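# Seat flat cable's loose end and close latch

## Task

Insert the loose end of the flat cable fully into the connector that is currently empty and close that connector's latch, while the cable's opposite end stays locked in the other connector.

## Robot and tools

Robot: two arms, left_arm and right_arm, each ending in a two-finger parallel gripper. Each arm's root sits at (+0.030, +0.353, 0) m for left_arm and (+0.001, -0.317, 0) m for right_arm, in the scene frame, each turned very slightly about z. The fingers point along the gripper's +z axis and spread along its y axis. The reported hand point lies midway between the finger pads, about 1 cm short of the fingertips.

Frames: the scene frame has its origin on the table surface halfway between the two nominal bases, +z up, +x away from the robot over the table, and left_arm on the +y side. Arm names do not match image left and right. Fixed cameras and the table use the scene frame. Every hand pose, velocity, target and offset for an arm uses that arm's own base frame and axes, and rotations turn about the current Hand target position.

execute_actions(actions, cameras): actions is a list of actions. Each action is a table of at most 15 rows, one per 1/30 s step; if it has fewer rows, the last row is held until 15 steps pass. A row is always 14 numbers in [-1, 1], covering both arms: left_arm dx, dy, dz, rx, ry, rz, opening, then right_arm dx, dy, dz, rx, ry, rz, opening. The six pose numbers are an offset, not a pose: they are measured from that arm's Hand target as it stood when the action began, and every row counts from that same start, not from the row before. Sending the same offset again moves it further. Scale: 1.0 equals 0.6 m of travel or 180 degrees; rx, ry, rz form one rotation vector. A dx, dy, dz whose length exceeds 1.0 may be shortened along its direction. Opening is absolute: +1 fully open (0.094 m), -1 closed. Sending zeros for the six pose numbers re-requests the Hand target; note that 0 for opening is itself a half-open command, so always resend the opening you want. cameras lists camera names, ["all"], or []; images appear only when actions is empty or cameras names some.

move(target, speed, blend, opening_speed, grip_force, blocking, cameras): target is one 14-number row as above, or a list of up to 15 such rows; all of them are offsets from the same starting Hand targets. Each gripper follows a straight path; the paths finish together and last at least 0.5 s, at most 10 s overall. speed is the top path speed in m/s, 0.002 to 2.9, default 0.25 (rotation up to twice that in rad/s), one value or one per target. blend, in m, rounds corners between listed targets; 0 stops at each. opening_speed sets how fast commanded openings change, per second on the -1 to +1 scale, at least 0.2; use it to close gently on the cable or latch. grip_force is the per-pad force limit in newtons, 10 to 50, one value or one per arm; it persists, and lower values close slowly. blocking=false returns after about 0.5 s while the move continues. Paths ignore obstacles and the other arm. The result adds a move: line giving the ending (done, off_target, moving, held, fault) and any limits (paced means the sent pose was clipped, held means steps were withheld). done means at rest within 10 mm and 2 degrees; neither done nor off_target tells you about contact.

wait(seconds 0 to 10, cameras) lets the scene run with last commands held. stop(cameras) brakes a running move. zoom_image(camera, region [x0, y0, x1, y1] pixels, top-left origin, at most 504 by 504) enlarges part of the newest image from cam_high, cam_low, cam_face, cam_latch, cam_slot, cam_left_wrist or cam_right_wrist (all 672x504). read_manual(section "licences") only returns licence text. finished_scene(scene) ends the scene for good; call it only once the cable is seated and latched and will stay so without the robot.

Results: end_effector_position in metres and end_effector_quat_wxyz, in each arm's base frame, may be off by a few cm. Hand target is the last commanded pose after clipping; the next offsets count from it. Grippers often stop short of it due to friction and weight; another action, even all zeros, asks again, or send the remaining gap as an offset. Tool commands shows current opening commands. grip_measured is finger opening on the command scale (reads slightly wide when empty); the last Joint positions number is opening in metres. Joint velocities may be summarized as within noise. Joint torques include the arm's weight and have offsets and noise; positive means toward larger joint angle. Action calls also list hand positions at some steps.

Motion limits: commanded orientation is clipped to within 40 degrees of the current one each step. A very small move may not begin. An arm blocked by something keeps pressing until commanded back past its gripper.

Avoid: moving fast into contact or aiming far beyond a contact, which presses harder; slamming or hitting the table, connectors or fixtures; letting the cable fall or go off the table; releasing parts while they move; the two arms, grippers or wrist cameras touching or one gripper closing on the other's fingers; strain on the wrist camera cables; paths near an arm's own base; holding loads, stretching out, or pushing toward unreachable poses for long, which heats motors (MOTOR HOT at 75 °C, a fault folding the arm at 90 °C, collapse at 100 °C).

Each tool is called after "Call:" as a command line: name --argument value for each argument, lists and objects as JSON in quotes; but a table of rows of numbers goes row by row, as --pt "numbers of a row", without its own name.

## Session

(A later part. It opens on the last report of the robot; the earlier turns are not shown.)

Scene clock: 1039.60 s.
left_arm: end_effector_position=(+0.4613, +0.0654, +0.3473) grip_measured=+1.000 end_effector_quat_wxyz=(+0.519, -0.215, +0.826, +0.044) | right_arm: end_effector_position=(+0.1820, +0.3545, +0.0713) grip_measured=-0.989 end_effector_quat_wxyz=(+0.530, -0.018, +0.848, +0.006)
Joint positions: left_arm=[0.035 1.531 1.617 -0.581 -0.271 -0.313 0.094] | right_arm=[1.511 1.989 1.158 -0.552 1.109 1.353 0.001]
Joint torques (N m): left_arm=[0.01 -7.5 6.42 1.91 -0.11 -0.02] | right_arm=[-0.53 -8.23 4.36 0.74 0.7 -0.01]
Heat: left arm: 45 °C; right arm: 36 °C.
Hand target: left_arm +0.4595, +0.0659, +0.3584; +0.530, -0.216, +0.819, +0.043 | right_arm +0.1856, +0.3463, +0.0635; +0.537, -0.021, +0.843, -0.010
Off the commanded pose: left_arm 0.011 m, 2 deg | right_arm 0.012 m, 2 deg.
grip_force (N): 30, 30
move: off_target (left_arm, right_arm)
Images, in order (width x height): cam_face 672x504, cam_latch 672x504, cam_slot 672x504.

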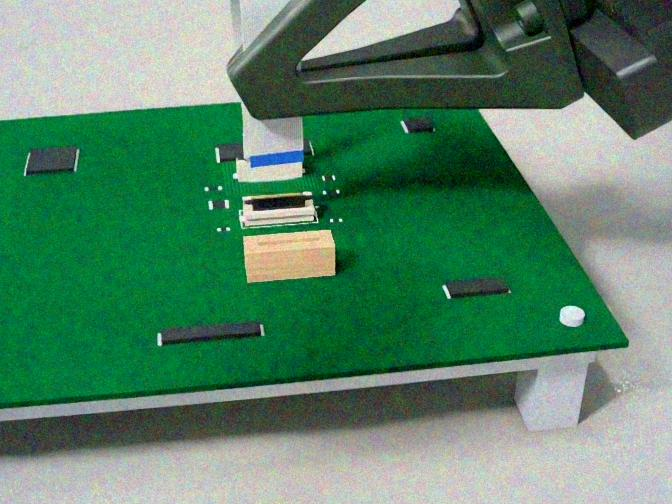

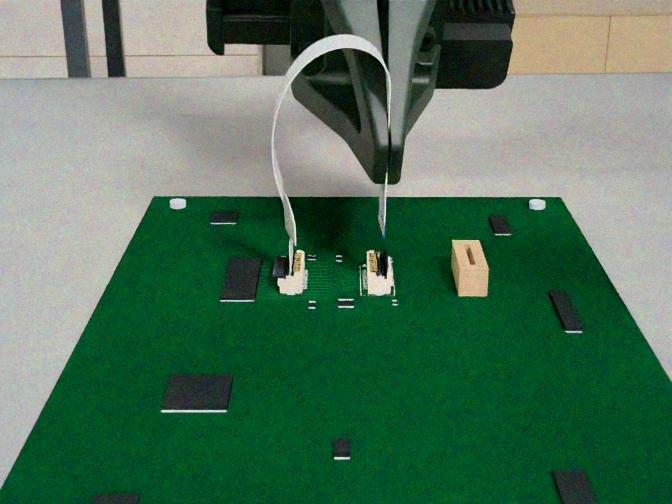

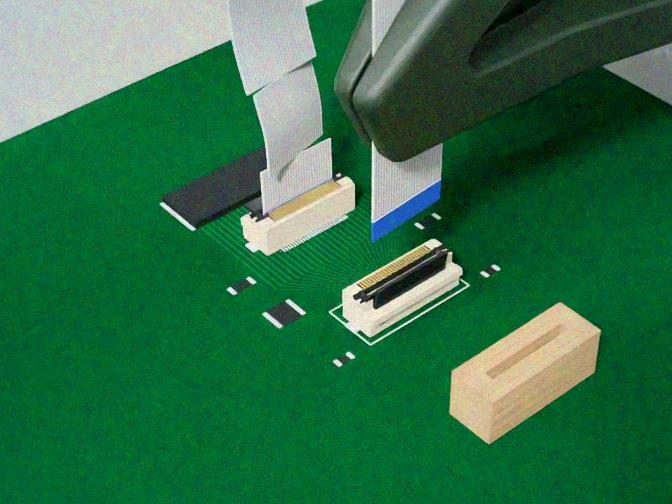

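Call:
move --target '[0,0,0,0,0,0,1,0,-0.0012,-0.0085,0,0,0,-1]' --speed 0.04 --cameras '["cam_latch","cam_slot","cam_face"]'

Call:
zoom_image --camera "cam_latch" --region '[350, 190, 450, 290]'

Call:
zoom_image --camera "cam_slot" --region '[330, 190, 480, 330]'

Call:
zoom_image --camera "cam_face" --region '[220, 130, 340, 250]'

Scene clock: 1060.87 s.
left_arm: end_effector_position=(+0.4613, +0.0654, +0.3473) grip_measured=+1.000 end_effector_quat_wxyz=(+0.519, -0.215, +0.826, +0.044) | right_arm: end_effector_position=(+0.1819, +0.3536, +0.0676) grip_measured=-0.989 end_effector_quat_wxyz=(+0.530, -0.017, +0.848, +0.007)
Joint positions: left_arm=[0.035 1.531 1.617 -0.581 -0.271 -0.313 0.094] | right_arm=[1.511 1.994 1.147 -0.534 1.109 1.353 0.001]
Joint torques (N m): left_arm=[-0.02 -7.47 6.42 1.9 -0.11 -0.02] | right_arm=[-0.62 -7.98 4.4 0.76 0.65 0.05]
Heat: left arm: 45 °C; right arm: 36 °C.
Hand target: left_arm +0.4595, +0.0659, +0.3584; +0.530, -0.216, +0.819, +0.043 | right_arm +0.1856, +0.3455, +0.0583; +0.537, -0.021, +0.843, -0.010
Off the commanded pose: left_arm 0.011 m, 2 deg | right_arm 0.013 m, 2 deg.
grip_force (N): 30, 30
move: off_target (left_arm, right_arm)
Images, in order (width x height): cam_face 672x504, cam_latch 672x504, cam_slot 672x504.

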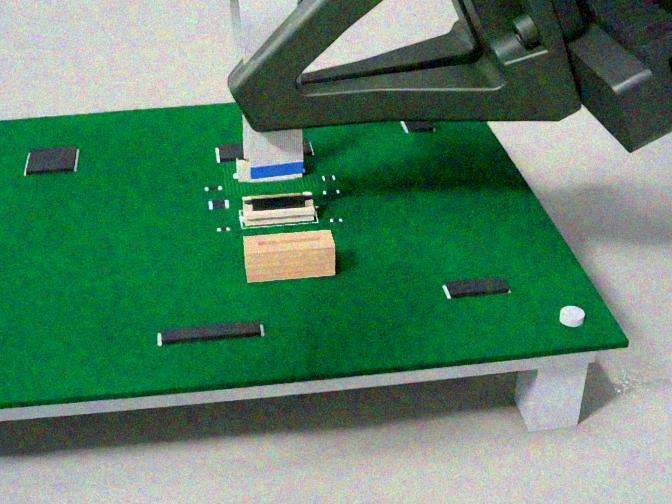

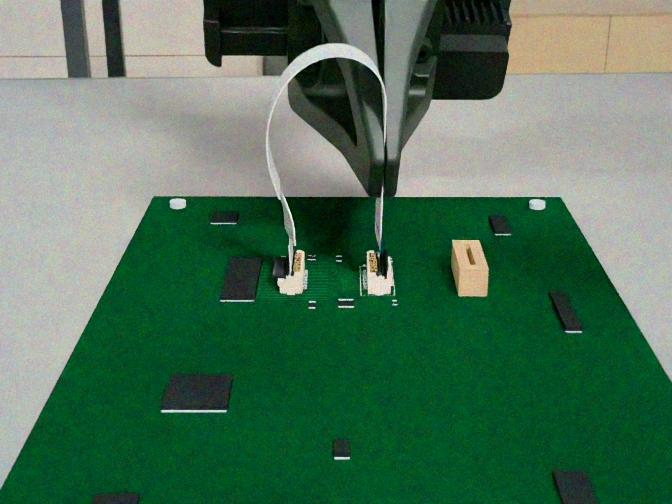

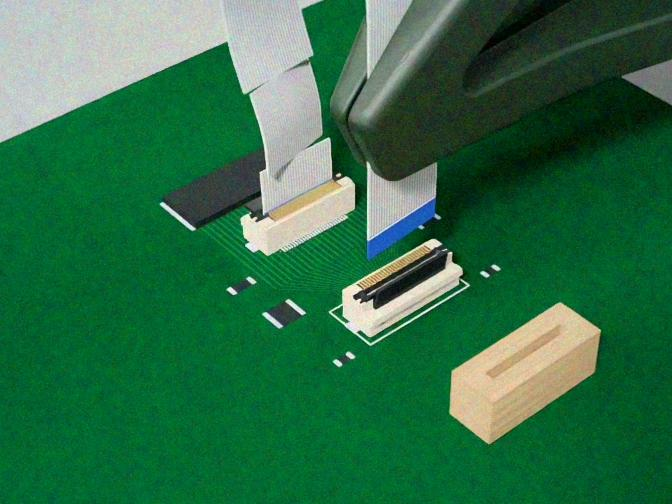

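Scaled by 5.040 from the camera's 672x504 image, which has a finer 960x720 frame.

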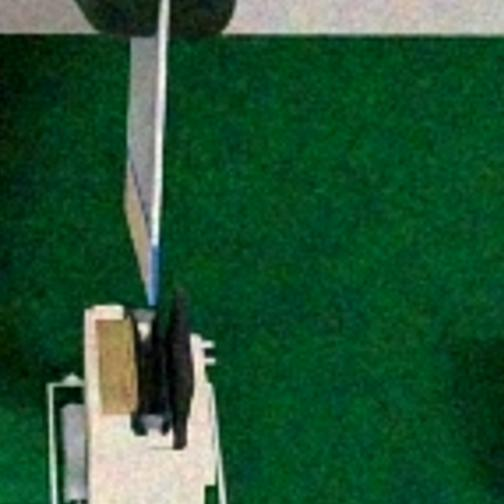

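Scaled by 3.360 from the camera's 672x504 image, which has a finer 960x720 frame.

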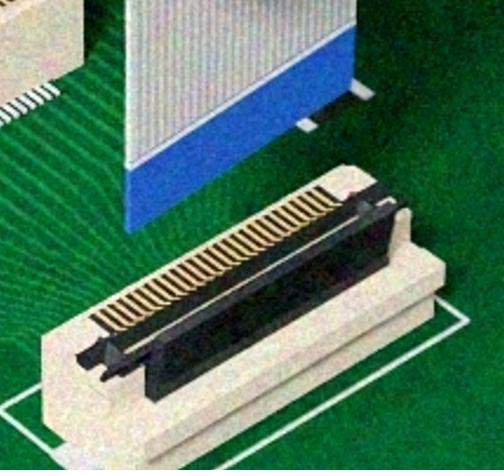

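Scaled by 4.200 from the camera's 672x504 image, which has a finer 960x720 frame.

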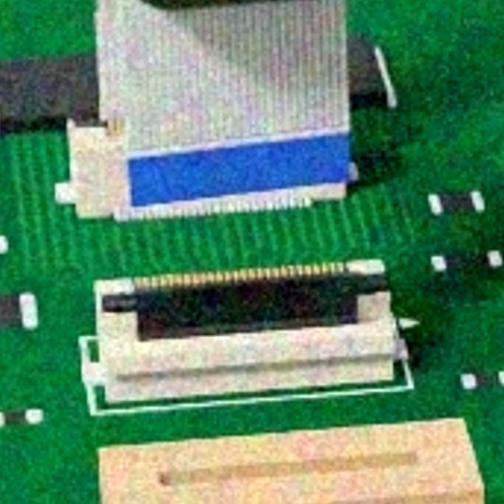

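Call:
move --target '[0,0,0,0,0,0,1,0,0,-0.008,0,0,0,-1]' --speed 0.03 --cameras '["cam_latch","cam_slot","cam_face"]'

Call:
zoom_image --camera "cam_latch" --region '[350, 190, 450, 290]'

Call:
zoom_image --camera "cam_slot" --region '[330, 190, 480, 330]'

Call:
zoom_image --camera "cam_face" --region '[220, 130, 340, 250]'

Scene clock: 1071.83 s.
left_arm: end_effector_position=(+0.4613, +0.0654, +0.3473) grip_measured=+1.000 end_effector_quat_wxyz=(+0.519, -0.215, +0.826, +0.044) | right_arm: end_effector_position=(+0.1821, +0.3555, +0.0644) grip_measured=-0.989 end_effector_quat_wxyz=(+0.531, -0.016, +0.847, +0.010)
Joint positions: left_arm=[0.035 1.531 1.617 -0.581 -0.271 -0.313 0.094] | right_arm=[1.511 2.005 1.147 -0.516 1.109 1.353 0.001]
Joint torques (N m): left_arm=[-0.01 -7.47 6.43 1.9 -0.11 -0.02] | right_arm=[-0.66 -7.9 3.86 0.84 0.65 0]
Heat: left arm: 45 °C; right arm: 36 °C.
Hand target: left_arm +0.4595, +0.0659, +0.3584; +0.530, -0.216, +0.819, +0.043 | right_arm +0.1856, +0.3456, +0.0536; +0.537, -0.021, +0.843, -0.010
Off the commanded pose: left_arm 0.011 m, 2 deg | right_arm 0.015 m, 3 deg.
grip_force (N): 30, 30
move: off_target (left_arm, right_arm)
Images, in order (width x height): cam_face 672x504, cam_latch 672x504, cam_slot 672x504.

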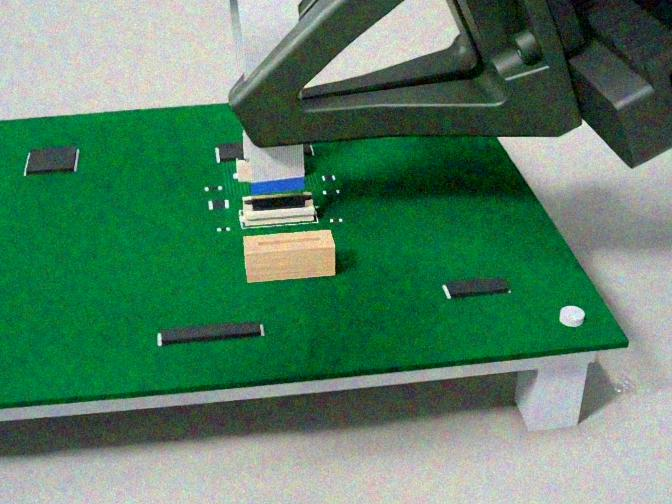

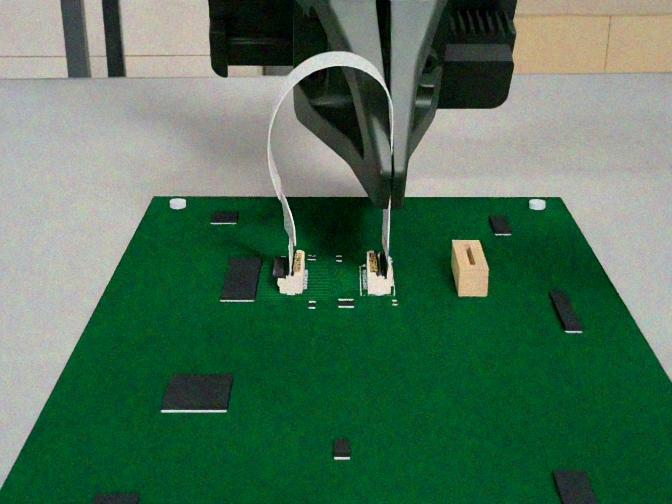

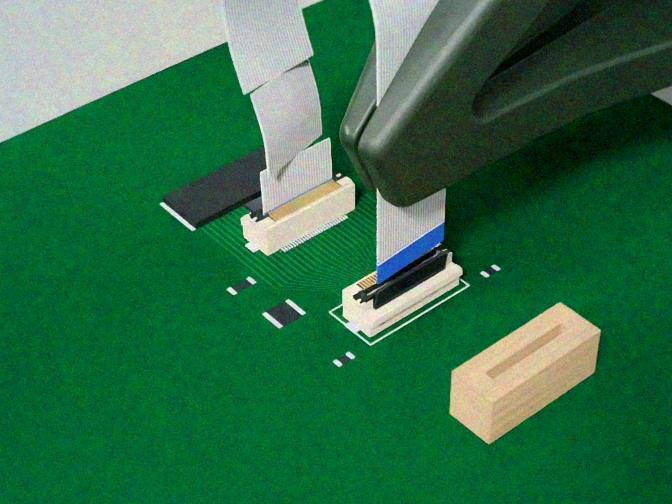

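Scaled by 5.040 from the camera's 672x504 image, which has a finer 960x720 frame.

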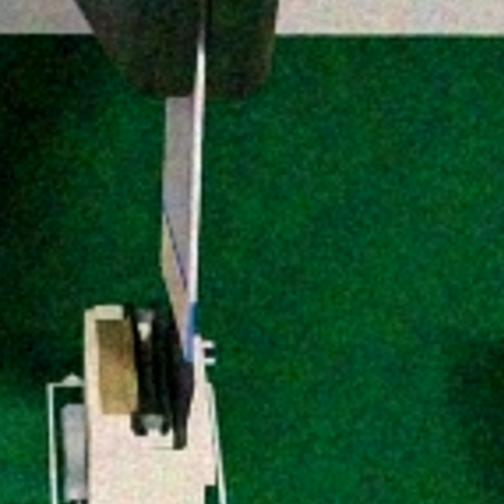

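Scaled by 3.360 from the camera's 672x504 image, which has a finer 960x720 frame.

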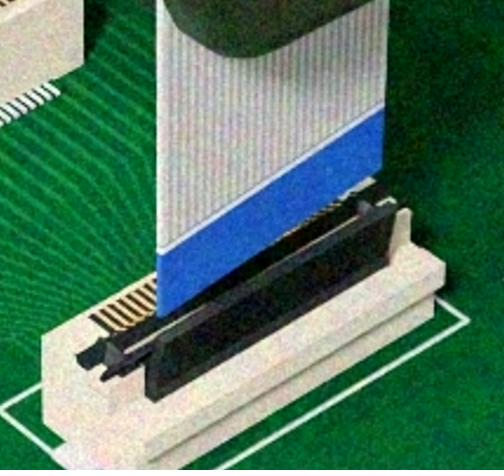

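Scaled by 4.200 from the camera's 672x504 image, which has a finer 960x720 frame.

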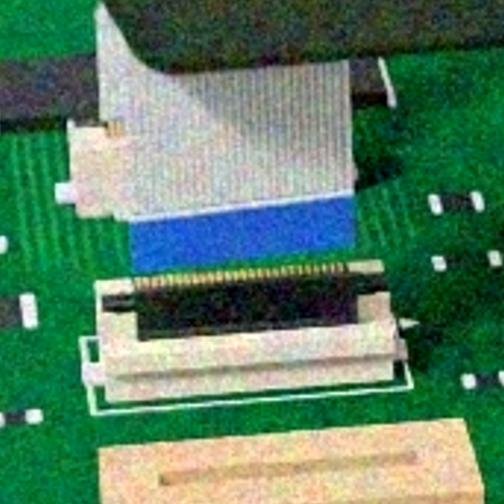

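Call:
move --target '[0,0,0,0,0,0,1,0,-0.0024,-0.0008,-0.0022,0,0,-1]' --speed 0.05 --cameras '["cam_latch","cam_slot","cam_face"]'

Call:
zoom_image --camera "cam_latch" --region '[350, 190, 450, 290]'

Scene clock: 1087.17 s.
left_arm: end_effector_position=(+0.4613, +0.0654, +0.3473) grip_measured=+1.000 end_effector_quat_wxyz=(+0.519, -0.215, +0.826, +0.044) | right_arm: end_effector_position=(+0.1819, +0.3531, +0.0624) grip_measured=-0.989 end_effector_quat_wxyz=(+0.530, -0.018, +0.848, +0.007)
Joint positions: left_arm=[0.035 1.531 1.617 -0.581 -0.271 -0.313 0.094] | right_arm=[1.511 2.005 1.138 -0.515 1.109 1.353 0.001]
Joint torques (N m): left_arm=[0.01 -7.47 6.43 1.9 -0.11 -0.02] | right_arm=[-0.68 -8.02 4.33 0.73 0.7 0.05]
Heat: left arm: 45 °C; right arm: 37 °C.
Hand target: left_arm +0.4595, +0.0659, +0.3584; +0.530, -0.216, +0.819, +0.043 | right_arm +0.1856, +0.3441, +0.0531; +0.537, -0.023, +0.843, -0.013
Off the commanded pose: left_arm 0.011 m, 2 deg | right_arm 0.013 m, 2 deg.
grip_force (N): 30, 30
move: off_target (left_arm, right_arm)
Images, in order (width x height): cam_face 672x504, cam_latch 672x504, cam_slot 672x504.

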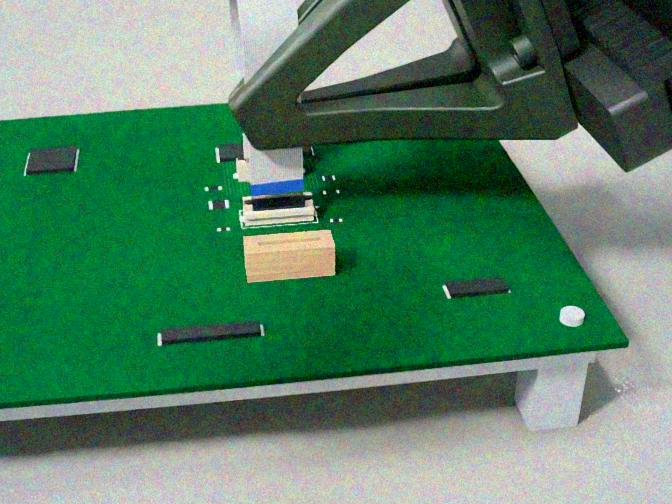

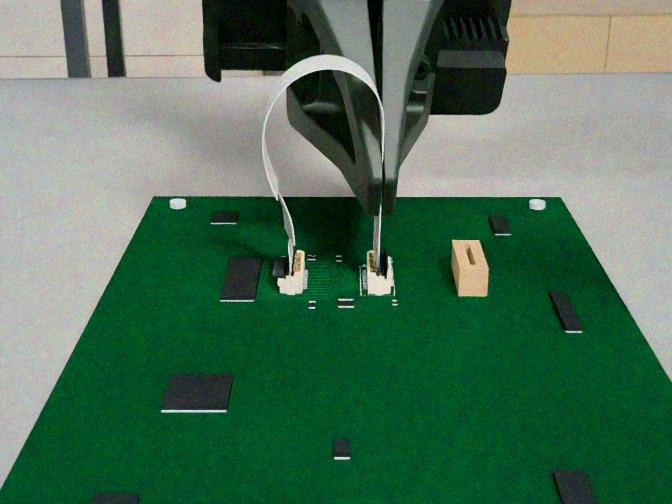

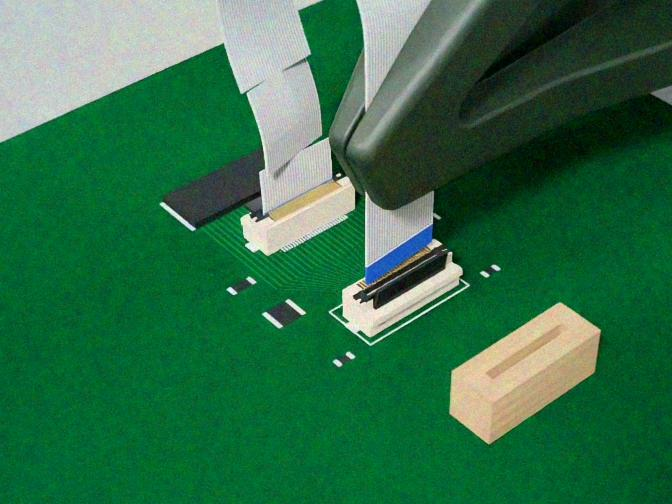

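Scaled by 5.040 from the camera's 672x504 image, which has a finer 960x720 frame.

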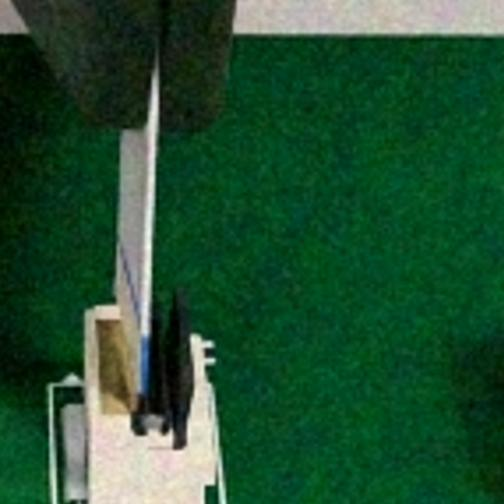

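Call:
zoom_image --camera "cam_latch" --region '[356, 220, 406, 290]'

Call:
zoom_image --camera "cam_slot" --region '[330, 220, 480, 330]'

Call:
zoom_image --camera "cam_face" --region '[220, 130, 340, 250]'

Scaled by 7.200 from the camera's 672x504 image, which has a finer 960x720 frame.

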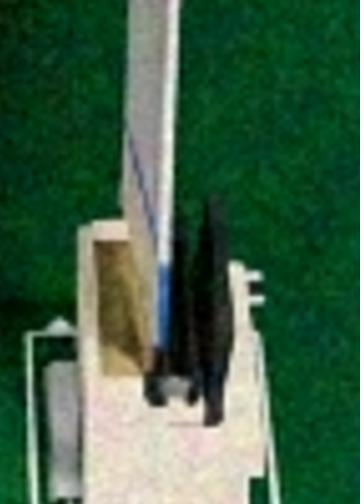

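Scaled by 3.360 from the camera's 672x504 image, which has a finer 960x720 frame.

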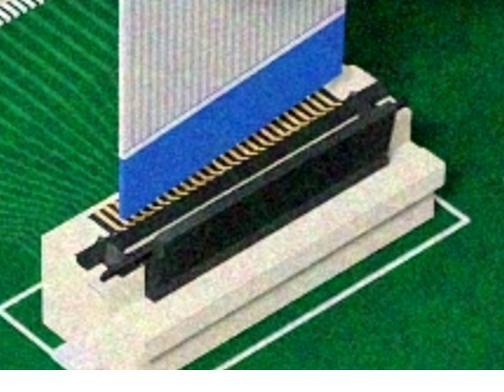

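Scaled by 4.200 from the camera's 672x504 image, which has a finer 960x720 frame.

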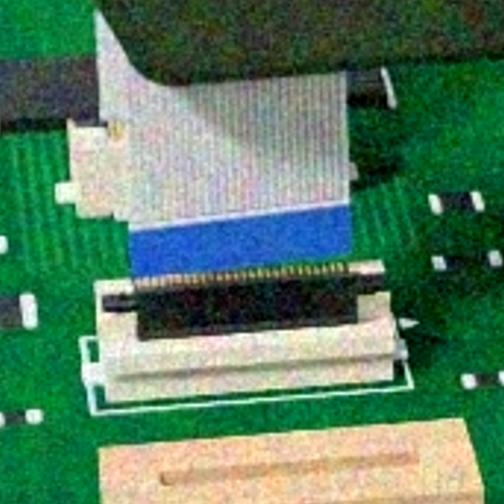

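Call:
move --target '[0,0,0,0,0,0,1,0,0.00106,-0.0016,0.0008,0,0,-1]' --speed 0.03 --cameras '["cam_latch","cam_slot","cam_face"]'

Call:
zoom_image --camera "cam_latch" --region '[356, 220, 406, 290]'

Call:
zoom_image --camera "cam_slot" --region '[330, 220, 480, 330]'

Scene clock: 1122.20 s.
left_arm: end_effector_position=(+0.4613, +0.0654, +0.3473) grip_measured=+1.000 end_effector_quat_wxyz=(+0.519, -0.215, +0.826, +0.044) | right_arm: end_effector_position=(+0.1819, +0.3533, +0.0624) grip_measured=-0.989 end_effector_quat_wxyz=(+0.530, -0.017, +0.848, +0.007)
Joint positions: left_arm=[0.035 1.531 1.617 -0.581 -0.271 -0.313 0.094] | right_arm=[1.511 2.005 1.138 -0.514 1.109 1.353 0.001]
Joint torques (N m): left_arm=[0.01 -7.49 6.43 1.9 -0.11 -0.01] | right_arm=[-0.58 -7.61 4.4 0.78 0.74 0.01]
Heat: left arm: 45 °C; right arm: 37 °C.
Hand target: left_arm +0.4595, +0.0659, +0.3584; +0.530, -0.216, +0.819, +0.043 | right_arm +0.1856, +0.3447, +0.0521; +0.537, -0.022, +0.843, -0.012
Off the commanded pose: left_arm 0.011 m, 2 deg | right_arm 0.014 m, 2 deg.
grip_force (N): 30, 30
move: off_target (left_arm, right_arm)
Images, in order (width x height): cam_face 672x504, cam_latch 672x504, cam_slot 672x504.

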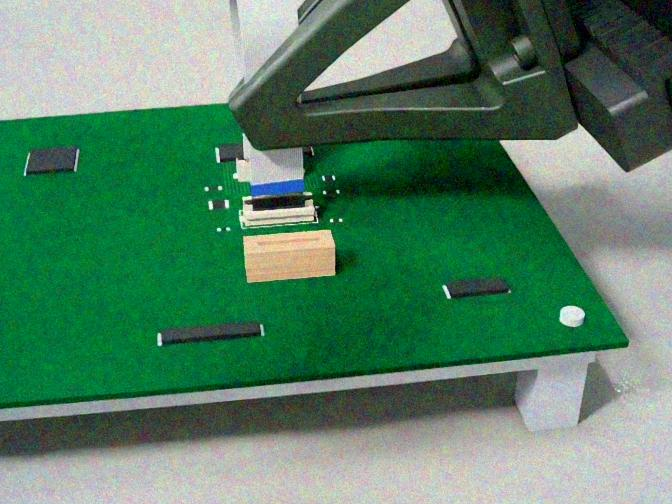

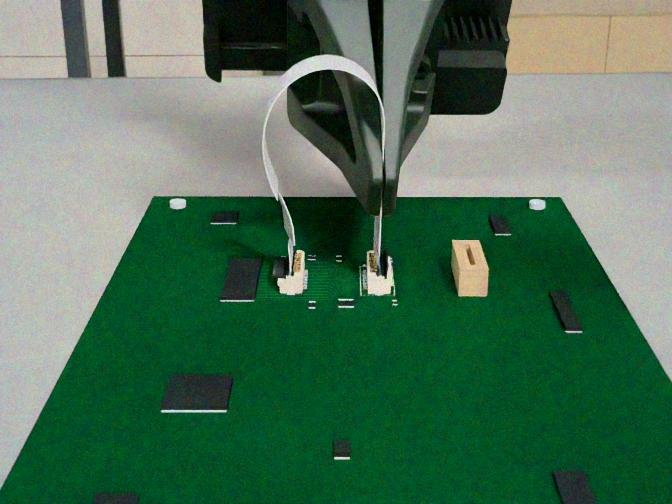

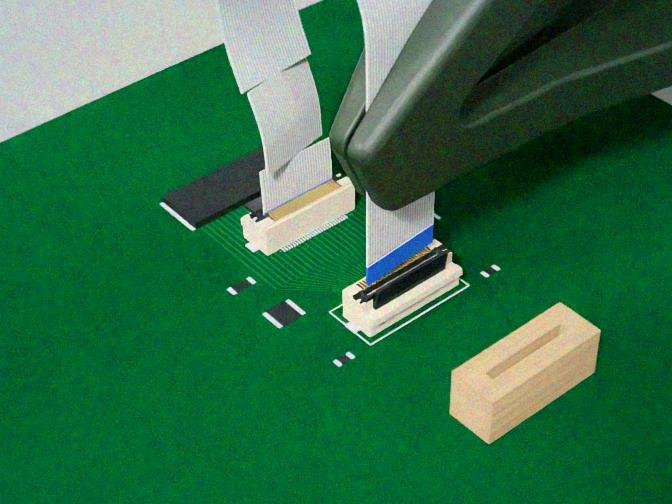

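Scaled by 7.200 from the camera's 672x504 image, which has a finer 960x720 frame.

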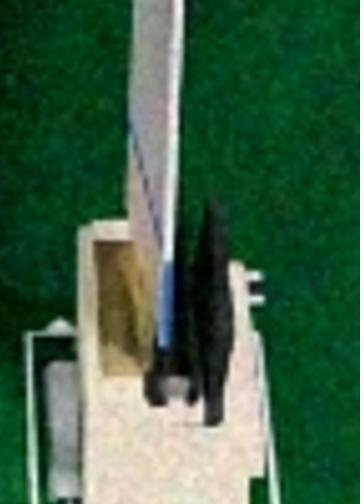

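Scaled by 3.360 from the camera's 672x504 image, which has a finer 960x720 frame.

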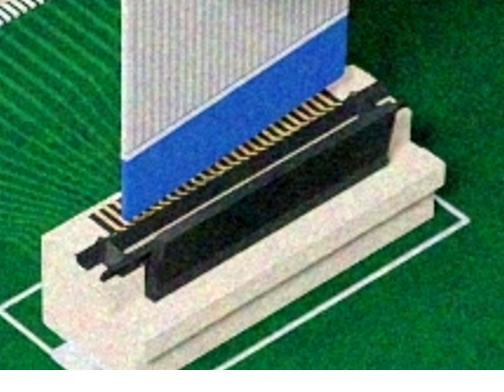

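Call:
move --target '[0,0,0,0,0,0,1,0,0.0016,0,0.0019,0,0,-1]' --speed 0.03 --cameras '["cam_latch","cam_slot"]'

Call:
zoom_image --camera "cam_latch" --region '[356, 220, 406, 290]'

Call:
zoom_image --camera "cam_slot" --region '[330, 220, 480, 330]'

Scene clock: 1132.47 s.
left_arm: end_effector_position=(+0.4613, +0.0654, +0.3473) grip_measured=+1.000 end_effector_quat_wxyz=(+0.519, -0.215, +0.826, +0.044) | right_arm: end_effector_position=(+0.1820, +0.3541, +0.0625) grip_measured=-0.989 end_effector_quat_wxyz=(+0.531, -0.016, +0.847, +0.009)
Joint positions: left_arm=[0.035 1.531 1.617 -0.581 -0.271 -0.313 0.094] | right_arm=[1.511 2.005 1.138 -0.509 1.109 1.353 0.001]
Joint torques (N m): left_arm=[-0.01 -7.47 6.43 1.9 -0.11 -0.01] | right_arm=[-0.84 -7.64 4.42 0.77 0.7 0.03]
Heat: left arm: 45 °C; right arm: 37 °C.
Hand target: left_arm +0.4595, +0.0659, +0.3584; +0.530, -0.216, +0.819, +0.043 | right_arm +0.1856, +0.3457, +0.0521; +0.537, -0.020, +0.843, -0.009
Off the commanded pose: left_arm 0.011 m, 2 deg | right_arm 0.014 m, 2 deg.
grip_force (N): 30, 30
move: off_target (left_arm, right_arm)
Images, in order (width x height): cam_latch 672x504, cam_slot 672x504.

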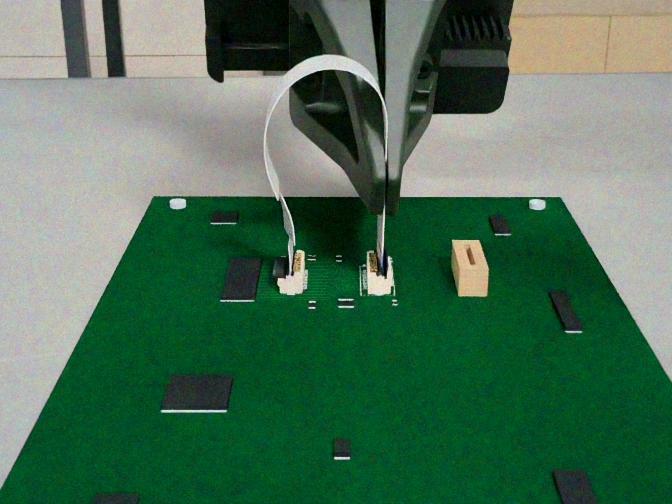

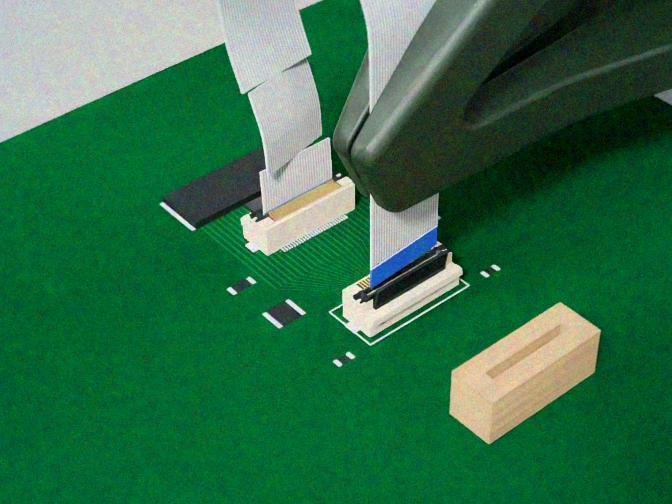

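Scaled by 7.200 from the camera's 672x504 image, which has a finer 960x720 frame.

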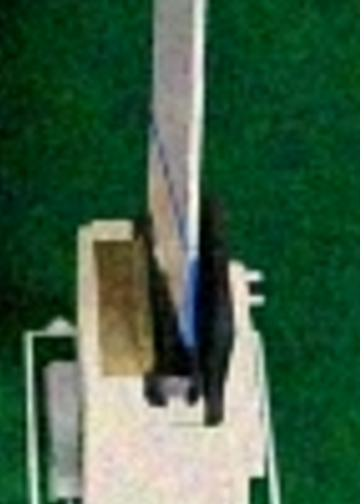

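Scaled by 3.360 from the camera's 672x504 image, which has a finer 960x720 frame.

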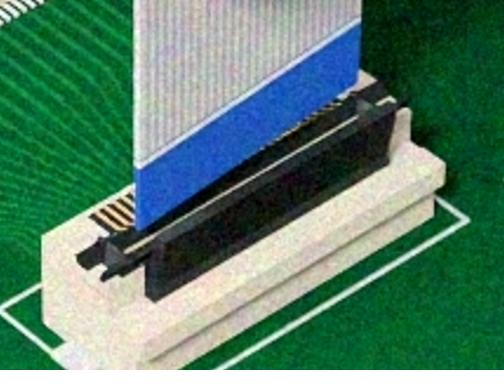

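Call:
move --target '[0,0,0,0,0,0,1,0,-0.00044,-0.0022,-0.0013,0,0,-1]' --speed 0.03 --cameras '["cam_latch","cam_slot"]'

Call:
zoom_image --camera "cam_latch" --region '[356, 220, 406, 290]'

Call:
zoom_image --camera "cam_slot" --region '[330, 220, 480, 330]'

Scene clock: 1144.10 s.
left_arm: end_effector_position=(+0.4613, +0.0654, +0.3473) grip_measured=+1.000 end_effector_quat_wxyz=(+0.519, -0.215, +0.826, +0.044) | right_arm: end_effector_position=(+0.1820, +0.3539, +0.0603) grip_measured=-0.989 end_effector_quat_wxyz=(+0.530, -0.017, +0.848, +0.007)
Joint positions: left_arm=[0.035 1.531 1.617 -0.581 -0.271 -0.313 0.094] | right_arm=[1.511 2.011 1.138 -0.508 1.109 1.353 0.001]
Joint torques (N m): left_arm=[-0.01 -7.49 6.45 1.9 -0.11 -0.02] | right_arm=[-0.57 -7.87 4.36 0.77 0.67 0.02]
Heat: left arm: 45 °C; right arm: 37 °C.
Hand target: left_arm +0.4595, +0.0659, +0.3584; +0.530, -0.216, +0.819, +0.043 | right_arm +0.1856, +0.3454, +0.0508; +0.537, -0.021, +0.843, -0.011
Off the commanded pose: left_arm 0.011 m, 2 deg | right_arm 0.013 m, 2 deg.
grip_force (N): 30, 30
move: off_target (left_arm, right_arm)
Images, in order (width x height): cam_latch 672x504, cam_slot 672x504.

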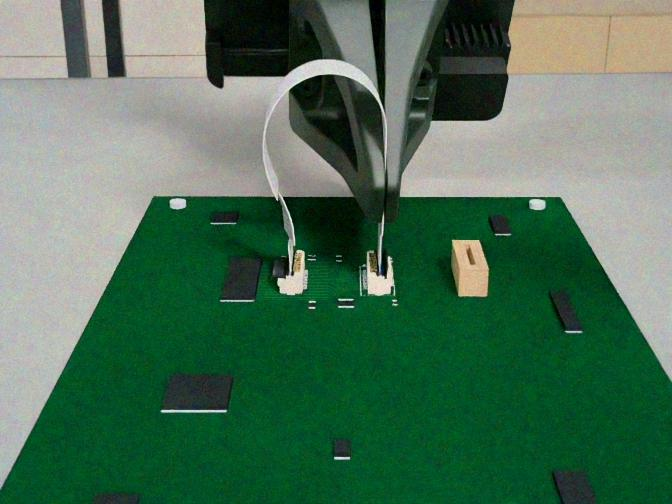

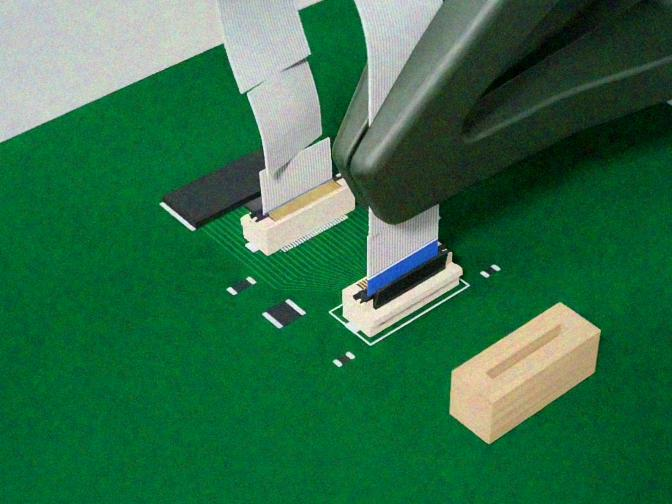

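Scaled by 7.200 from the camera's 672x504 image, which has a finer 960x720 frame.

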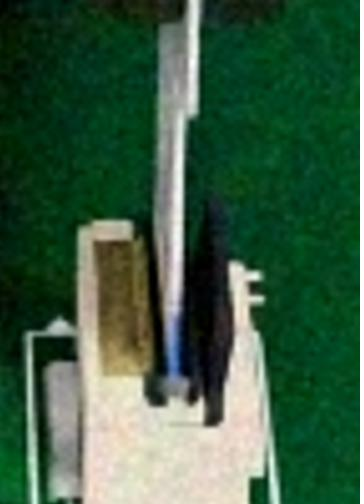

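Scaled by 3.360 from the camera's 672x504 image, which has a finer 960x720 frame.

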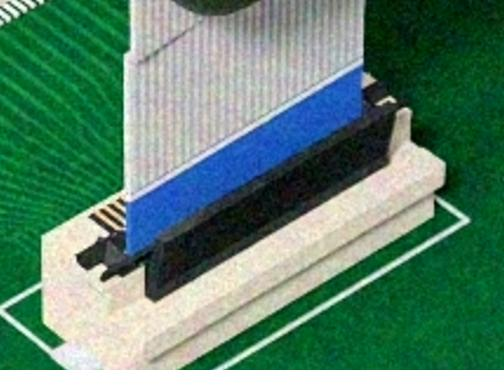

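Call:
execute_actions --actions '[]' --cameras '["cam_face","cam_latch","cam_slot"]'

Call:
zoom_image --camera "cam_face" --region '[230, 150, 330, 240]'

Call:
zoom_image --camera "cam_slot" --region '[345, 240, 415, 310]'

Call:
zoom_image --camera "cam_slot" --region '[395, 210, 465, 280]'

Scene clock: 1173.40 s.
left_arm: end_effector_position=(+0.4613, +0.0654, +0.3473) grip_measured=+1.000 end_effector_quat_wxyz=(+0.519, -0.215, +0.826, +0.044) | right_arm: end_effector_position=(+0.1820, +0.3539, +0.0603) grip_measured=-0.989 end_effector_quat_wxyz=(+0.530, -0.017, +0.848, +0.007)
Joint positions: left_arm=[0.035 1.531 1.617 -0.581 -0.271 -0.313 0.094] | right_arm=[1.511 2.011 1.138 -0.508 1.109 1.353 0.001]
Joint velocities: within noise
Joint torques (N m): left_arm=[-0.02 -7.47 6.45 1.91 -0.11 -0.02] | right_arm=[-0.72 -7.73 4.42 0.79 0.67 0.03]
Heat: left arm: 45 °C; right arm: 36 °C.
Hand target: left_arm +0.4595, +0.0659, +0.3584; +0.530, -0.216, +0.819, +0.043 | right_arm +0.1856, +0.3454, +0.0508; +0.537, -0.022, +0.843, -0.011
Tool commands: left_gripper/opening=+1.0 right_gripper/opening=-1.0
Off the commanded pose: left_arm 0.011 m, 2 deg | right_arm 0.013 m, 2 deg.
grip_force (N): 30, 30
Images, in order (width x height): cam_face 672x504, cam_latch 672x504, cam_slot 672x504.

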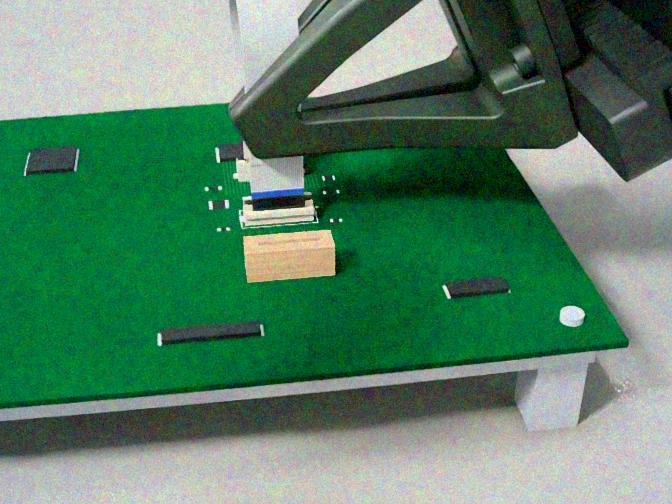

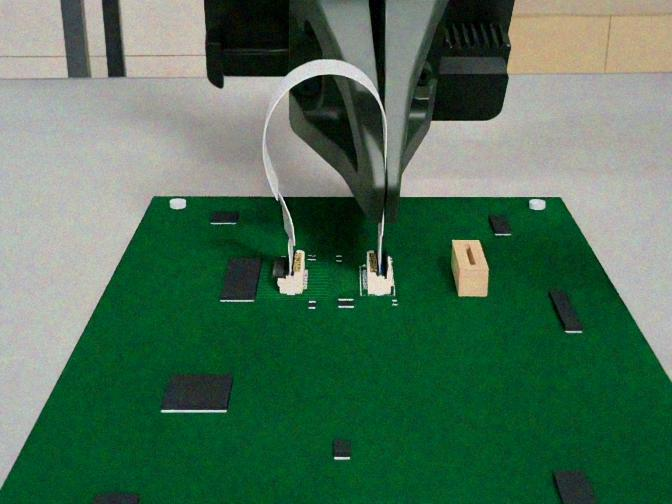

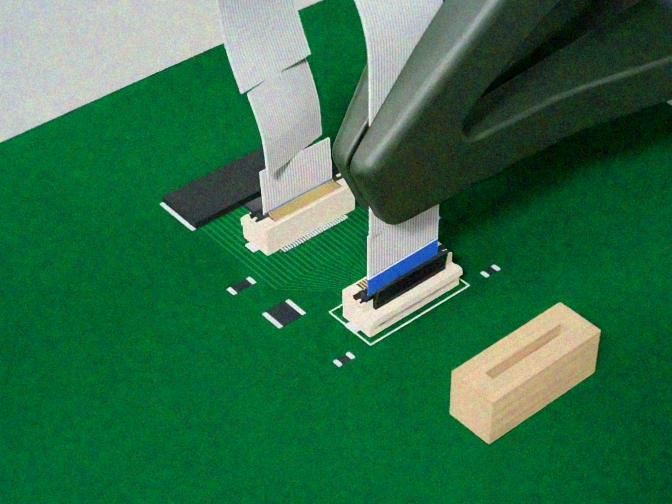

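Scaled by 5.040 from the camera's 672x504 image, which has a finer 960x720 frame.

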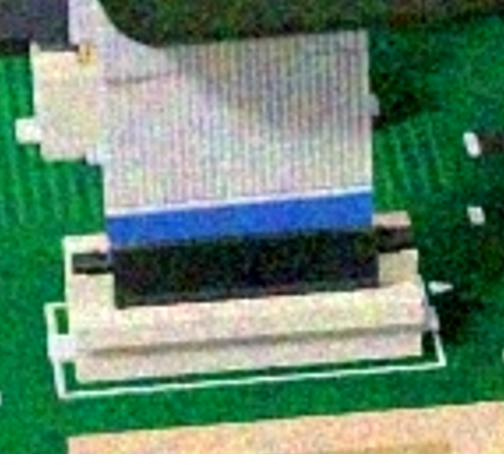

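Scaled by 7.200 from the camera's 672x504 image, which has a finer 960x720 frame.

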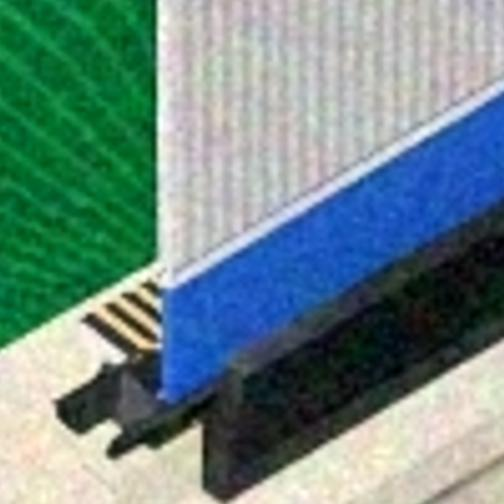

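Scaled by 7.200 from the camera's 672x504 image, which has a finer 960x720 frame.

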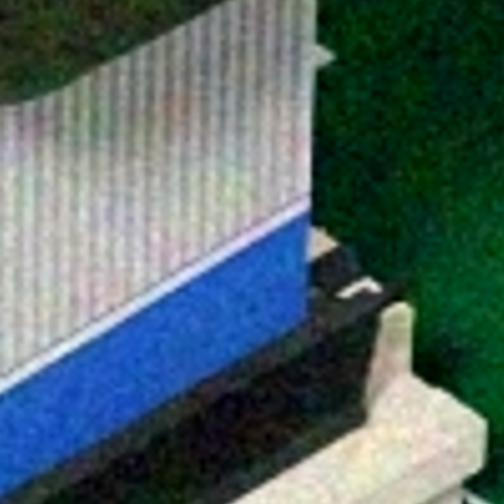

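Call:
move --target '[0,0,0,0,0,0,1,0,-0.0003,-0.0014,-0.0008,0,0,-1]' --speed 0.03 --cameras '["cam_latch","cam_slot"]'

Call:
zoom_image --camera "cam_latch" --region '[356, 220, 406, 290]'

Call:
zoom_image --camera "cam_slot" --region '[330, 220, 480, 330]'

Scene clock: 1257.40 s.
left_arm: end_effector_position=(+0.4613, +0.0654, +0.3473) grip_measured=+1.000 end_effector_quat_wxyz=(+0.519, -0.215, +0.826, +0.044) | right_arm: end_effector_position=(+0.1820, +0.3539, +0.0603) grip_measured=-0.989 end_effector_quat_wxyz=(+0.530, -0.017, +0.848, +0.007)
Joint positions: left_arm=[0.035 1.531 1.617 -0.581 -0.271 -0.313 0.094] | right_arm=[1.511 2.011 1.138 -0.508 1.109 1.353 0.001]
Joint torques (N m): left_arm=[-0.01 -7.47 6.43 1.9 -0.11 -0.02] | right_arm=[-0.49 -7.62 4.45 0.78 0.67 -0.01]
Heat: left arm: 45 °C; right arm: 36 °C.
Hand target: left_arm +0.4595, +0.0659, +0.3584; +0.530, -0.216, +0.819, +0.043 | right_arm +0.1856, +0.3452, +0.0500; +0.537, -0.022, +0.843, -0.012
Off the commanded pose: left_arm 0.011 m, 2 deg | right_arm 0.014 m, 2 deg.
grip_force (N): 30, 30
move: off_target (left_arm, right_arm)
Images, in order (width x height): cam_latch 672x504, cam_slot 672x504.

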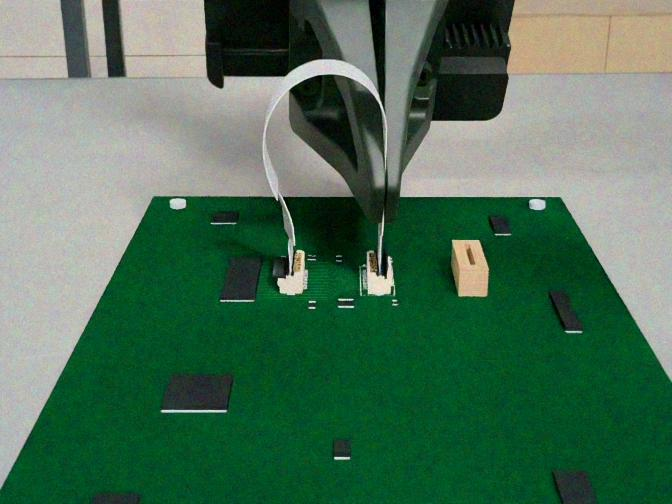

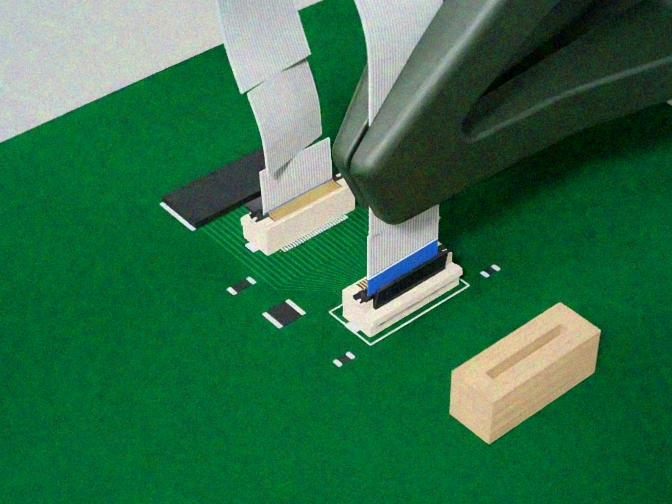

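Scaled by 7.200 from the camera's 672x504 image, which has a finer 960x720 frame.

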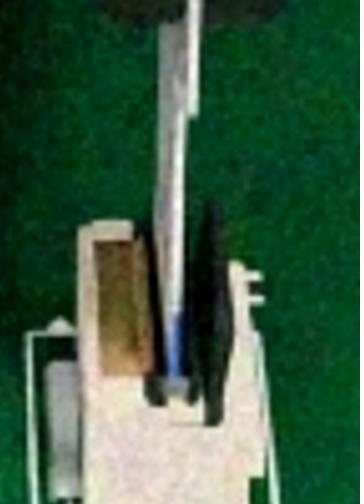

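Scaled by 3.360 from the camera's 672x504 image, which has a finer 960x720 frame.

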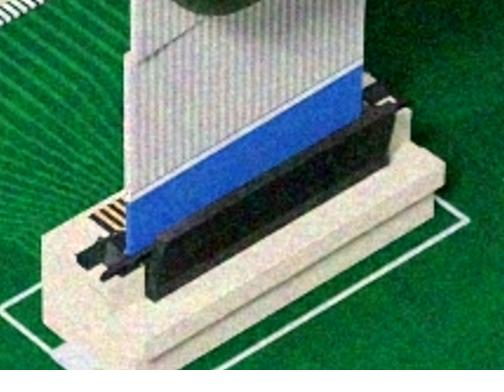

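Call:
move --target '[0,0,0,0,0,0,1,0,-0.0012,-0.0018,-0.0013,0,0,-1]' --speed 0.03 --cameras '["cam_latch","cam_slot"]'

Call:
zoom_image --camera "cam_latch" --region '[356, 220, 406, 290]'

Call:
zoom_image --camera "cam_slot" --region '[330, 220, 480, 330]'

Scene clock: 1264.80 s.
left_arm: end_effector_position=(+0.4613, +0.0654, +0.3473) grip_measured=+1.000 end_effector_quat_wxyz=(+0.519, -0.215, +0.826, +0.044) | right_arm: end_effector_position=(+0.1819, +0.3538, +0.0587) grip_measured=-0.989 end_effector_quat_wxyz=(+0.530, -0.018, +0.848, +0.006)
Joint positions: left_arm=[0.035 1.531 1.617 -0.581 -0.271 -0.313 0.094] | right_arm=[1.511 2.016 1.138 -0.506 1.109 1.353 0.001]
Joint torques (N m): left_arm=[-0.01 -7.49 6.43 1.9 -0.11 -0.02] | right_arm=[-0.59 -7.8 4 0.77 0.71 0.02]
Heat: left arm: 45 °C; right arm: 36 °C.
Hand target: left_arm +0.4595, +0.0659, +0.3584; +0.530, -0.216, +0.819, +0.043 | right_arm +0.1856, +0.3445, +0.0488; +0.537, -0.023, +0.843, -0.014
Off the commanded pose: left_arm 0.011 m, 2 deg | right_arm 0.014 m, 2 deg.
grip_force (N): 30, 30
move: off_target (left_arm, right_arm)
Images, in order (width x height): cam_latch 672x504, cam_slot 672x504.

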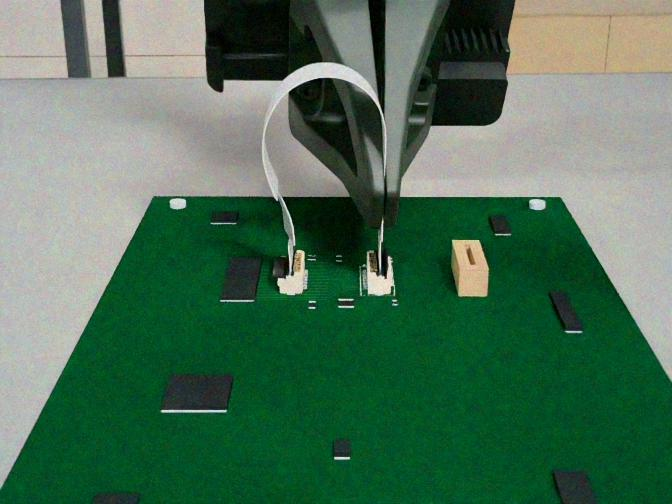

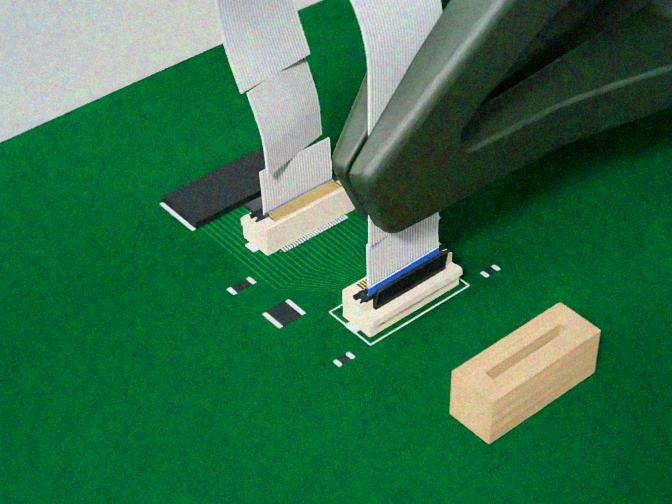

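Scaled by 7.200 from the camera's 672x504 image, which has a finer 960x720 frame.

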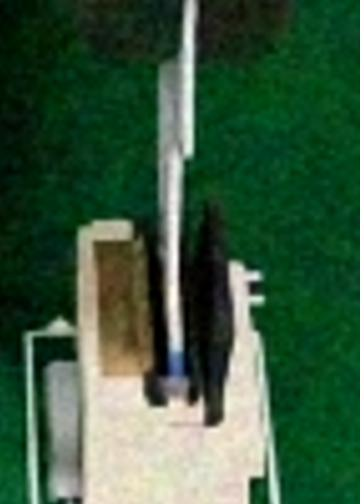

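Scaled by 3.360 from the camera's 672x504 image, which has a finer 960x720 frame.

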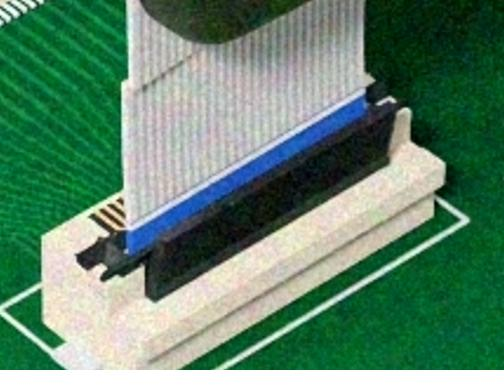

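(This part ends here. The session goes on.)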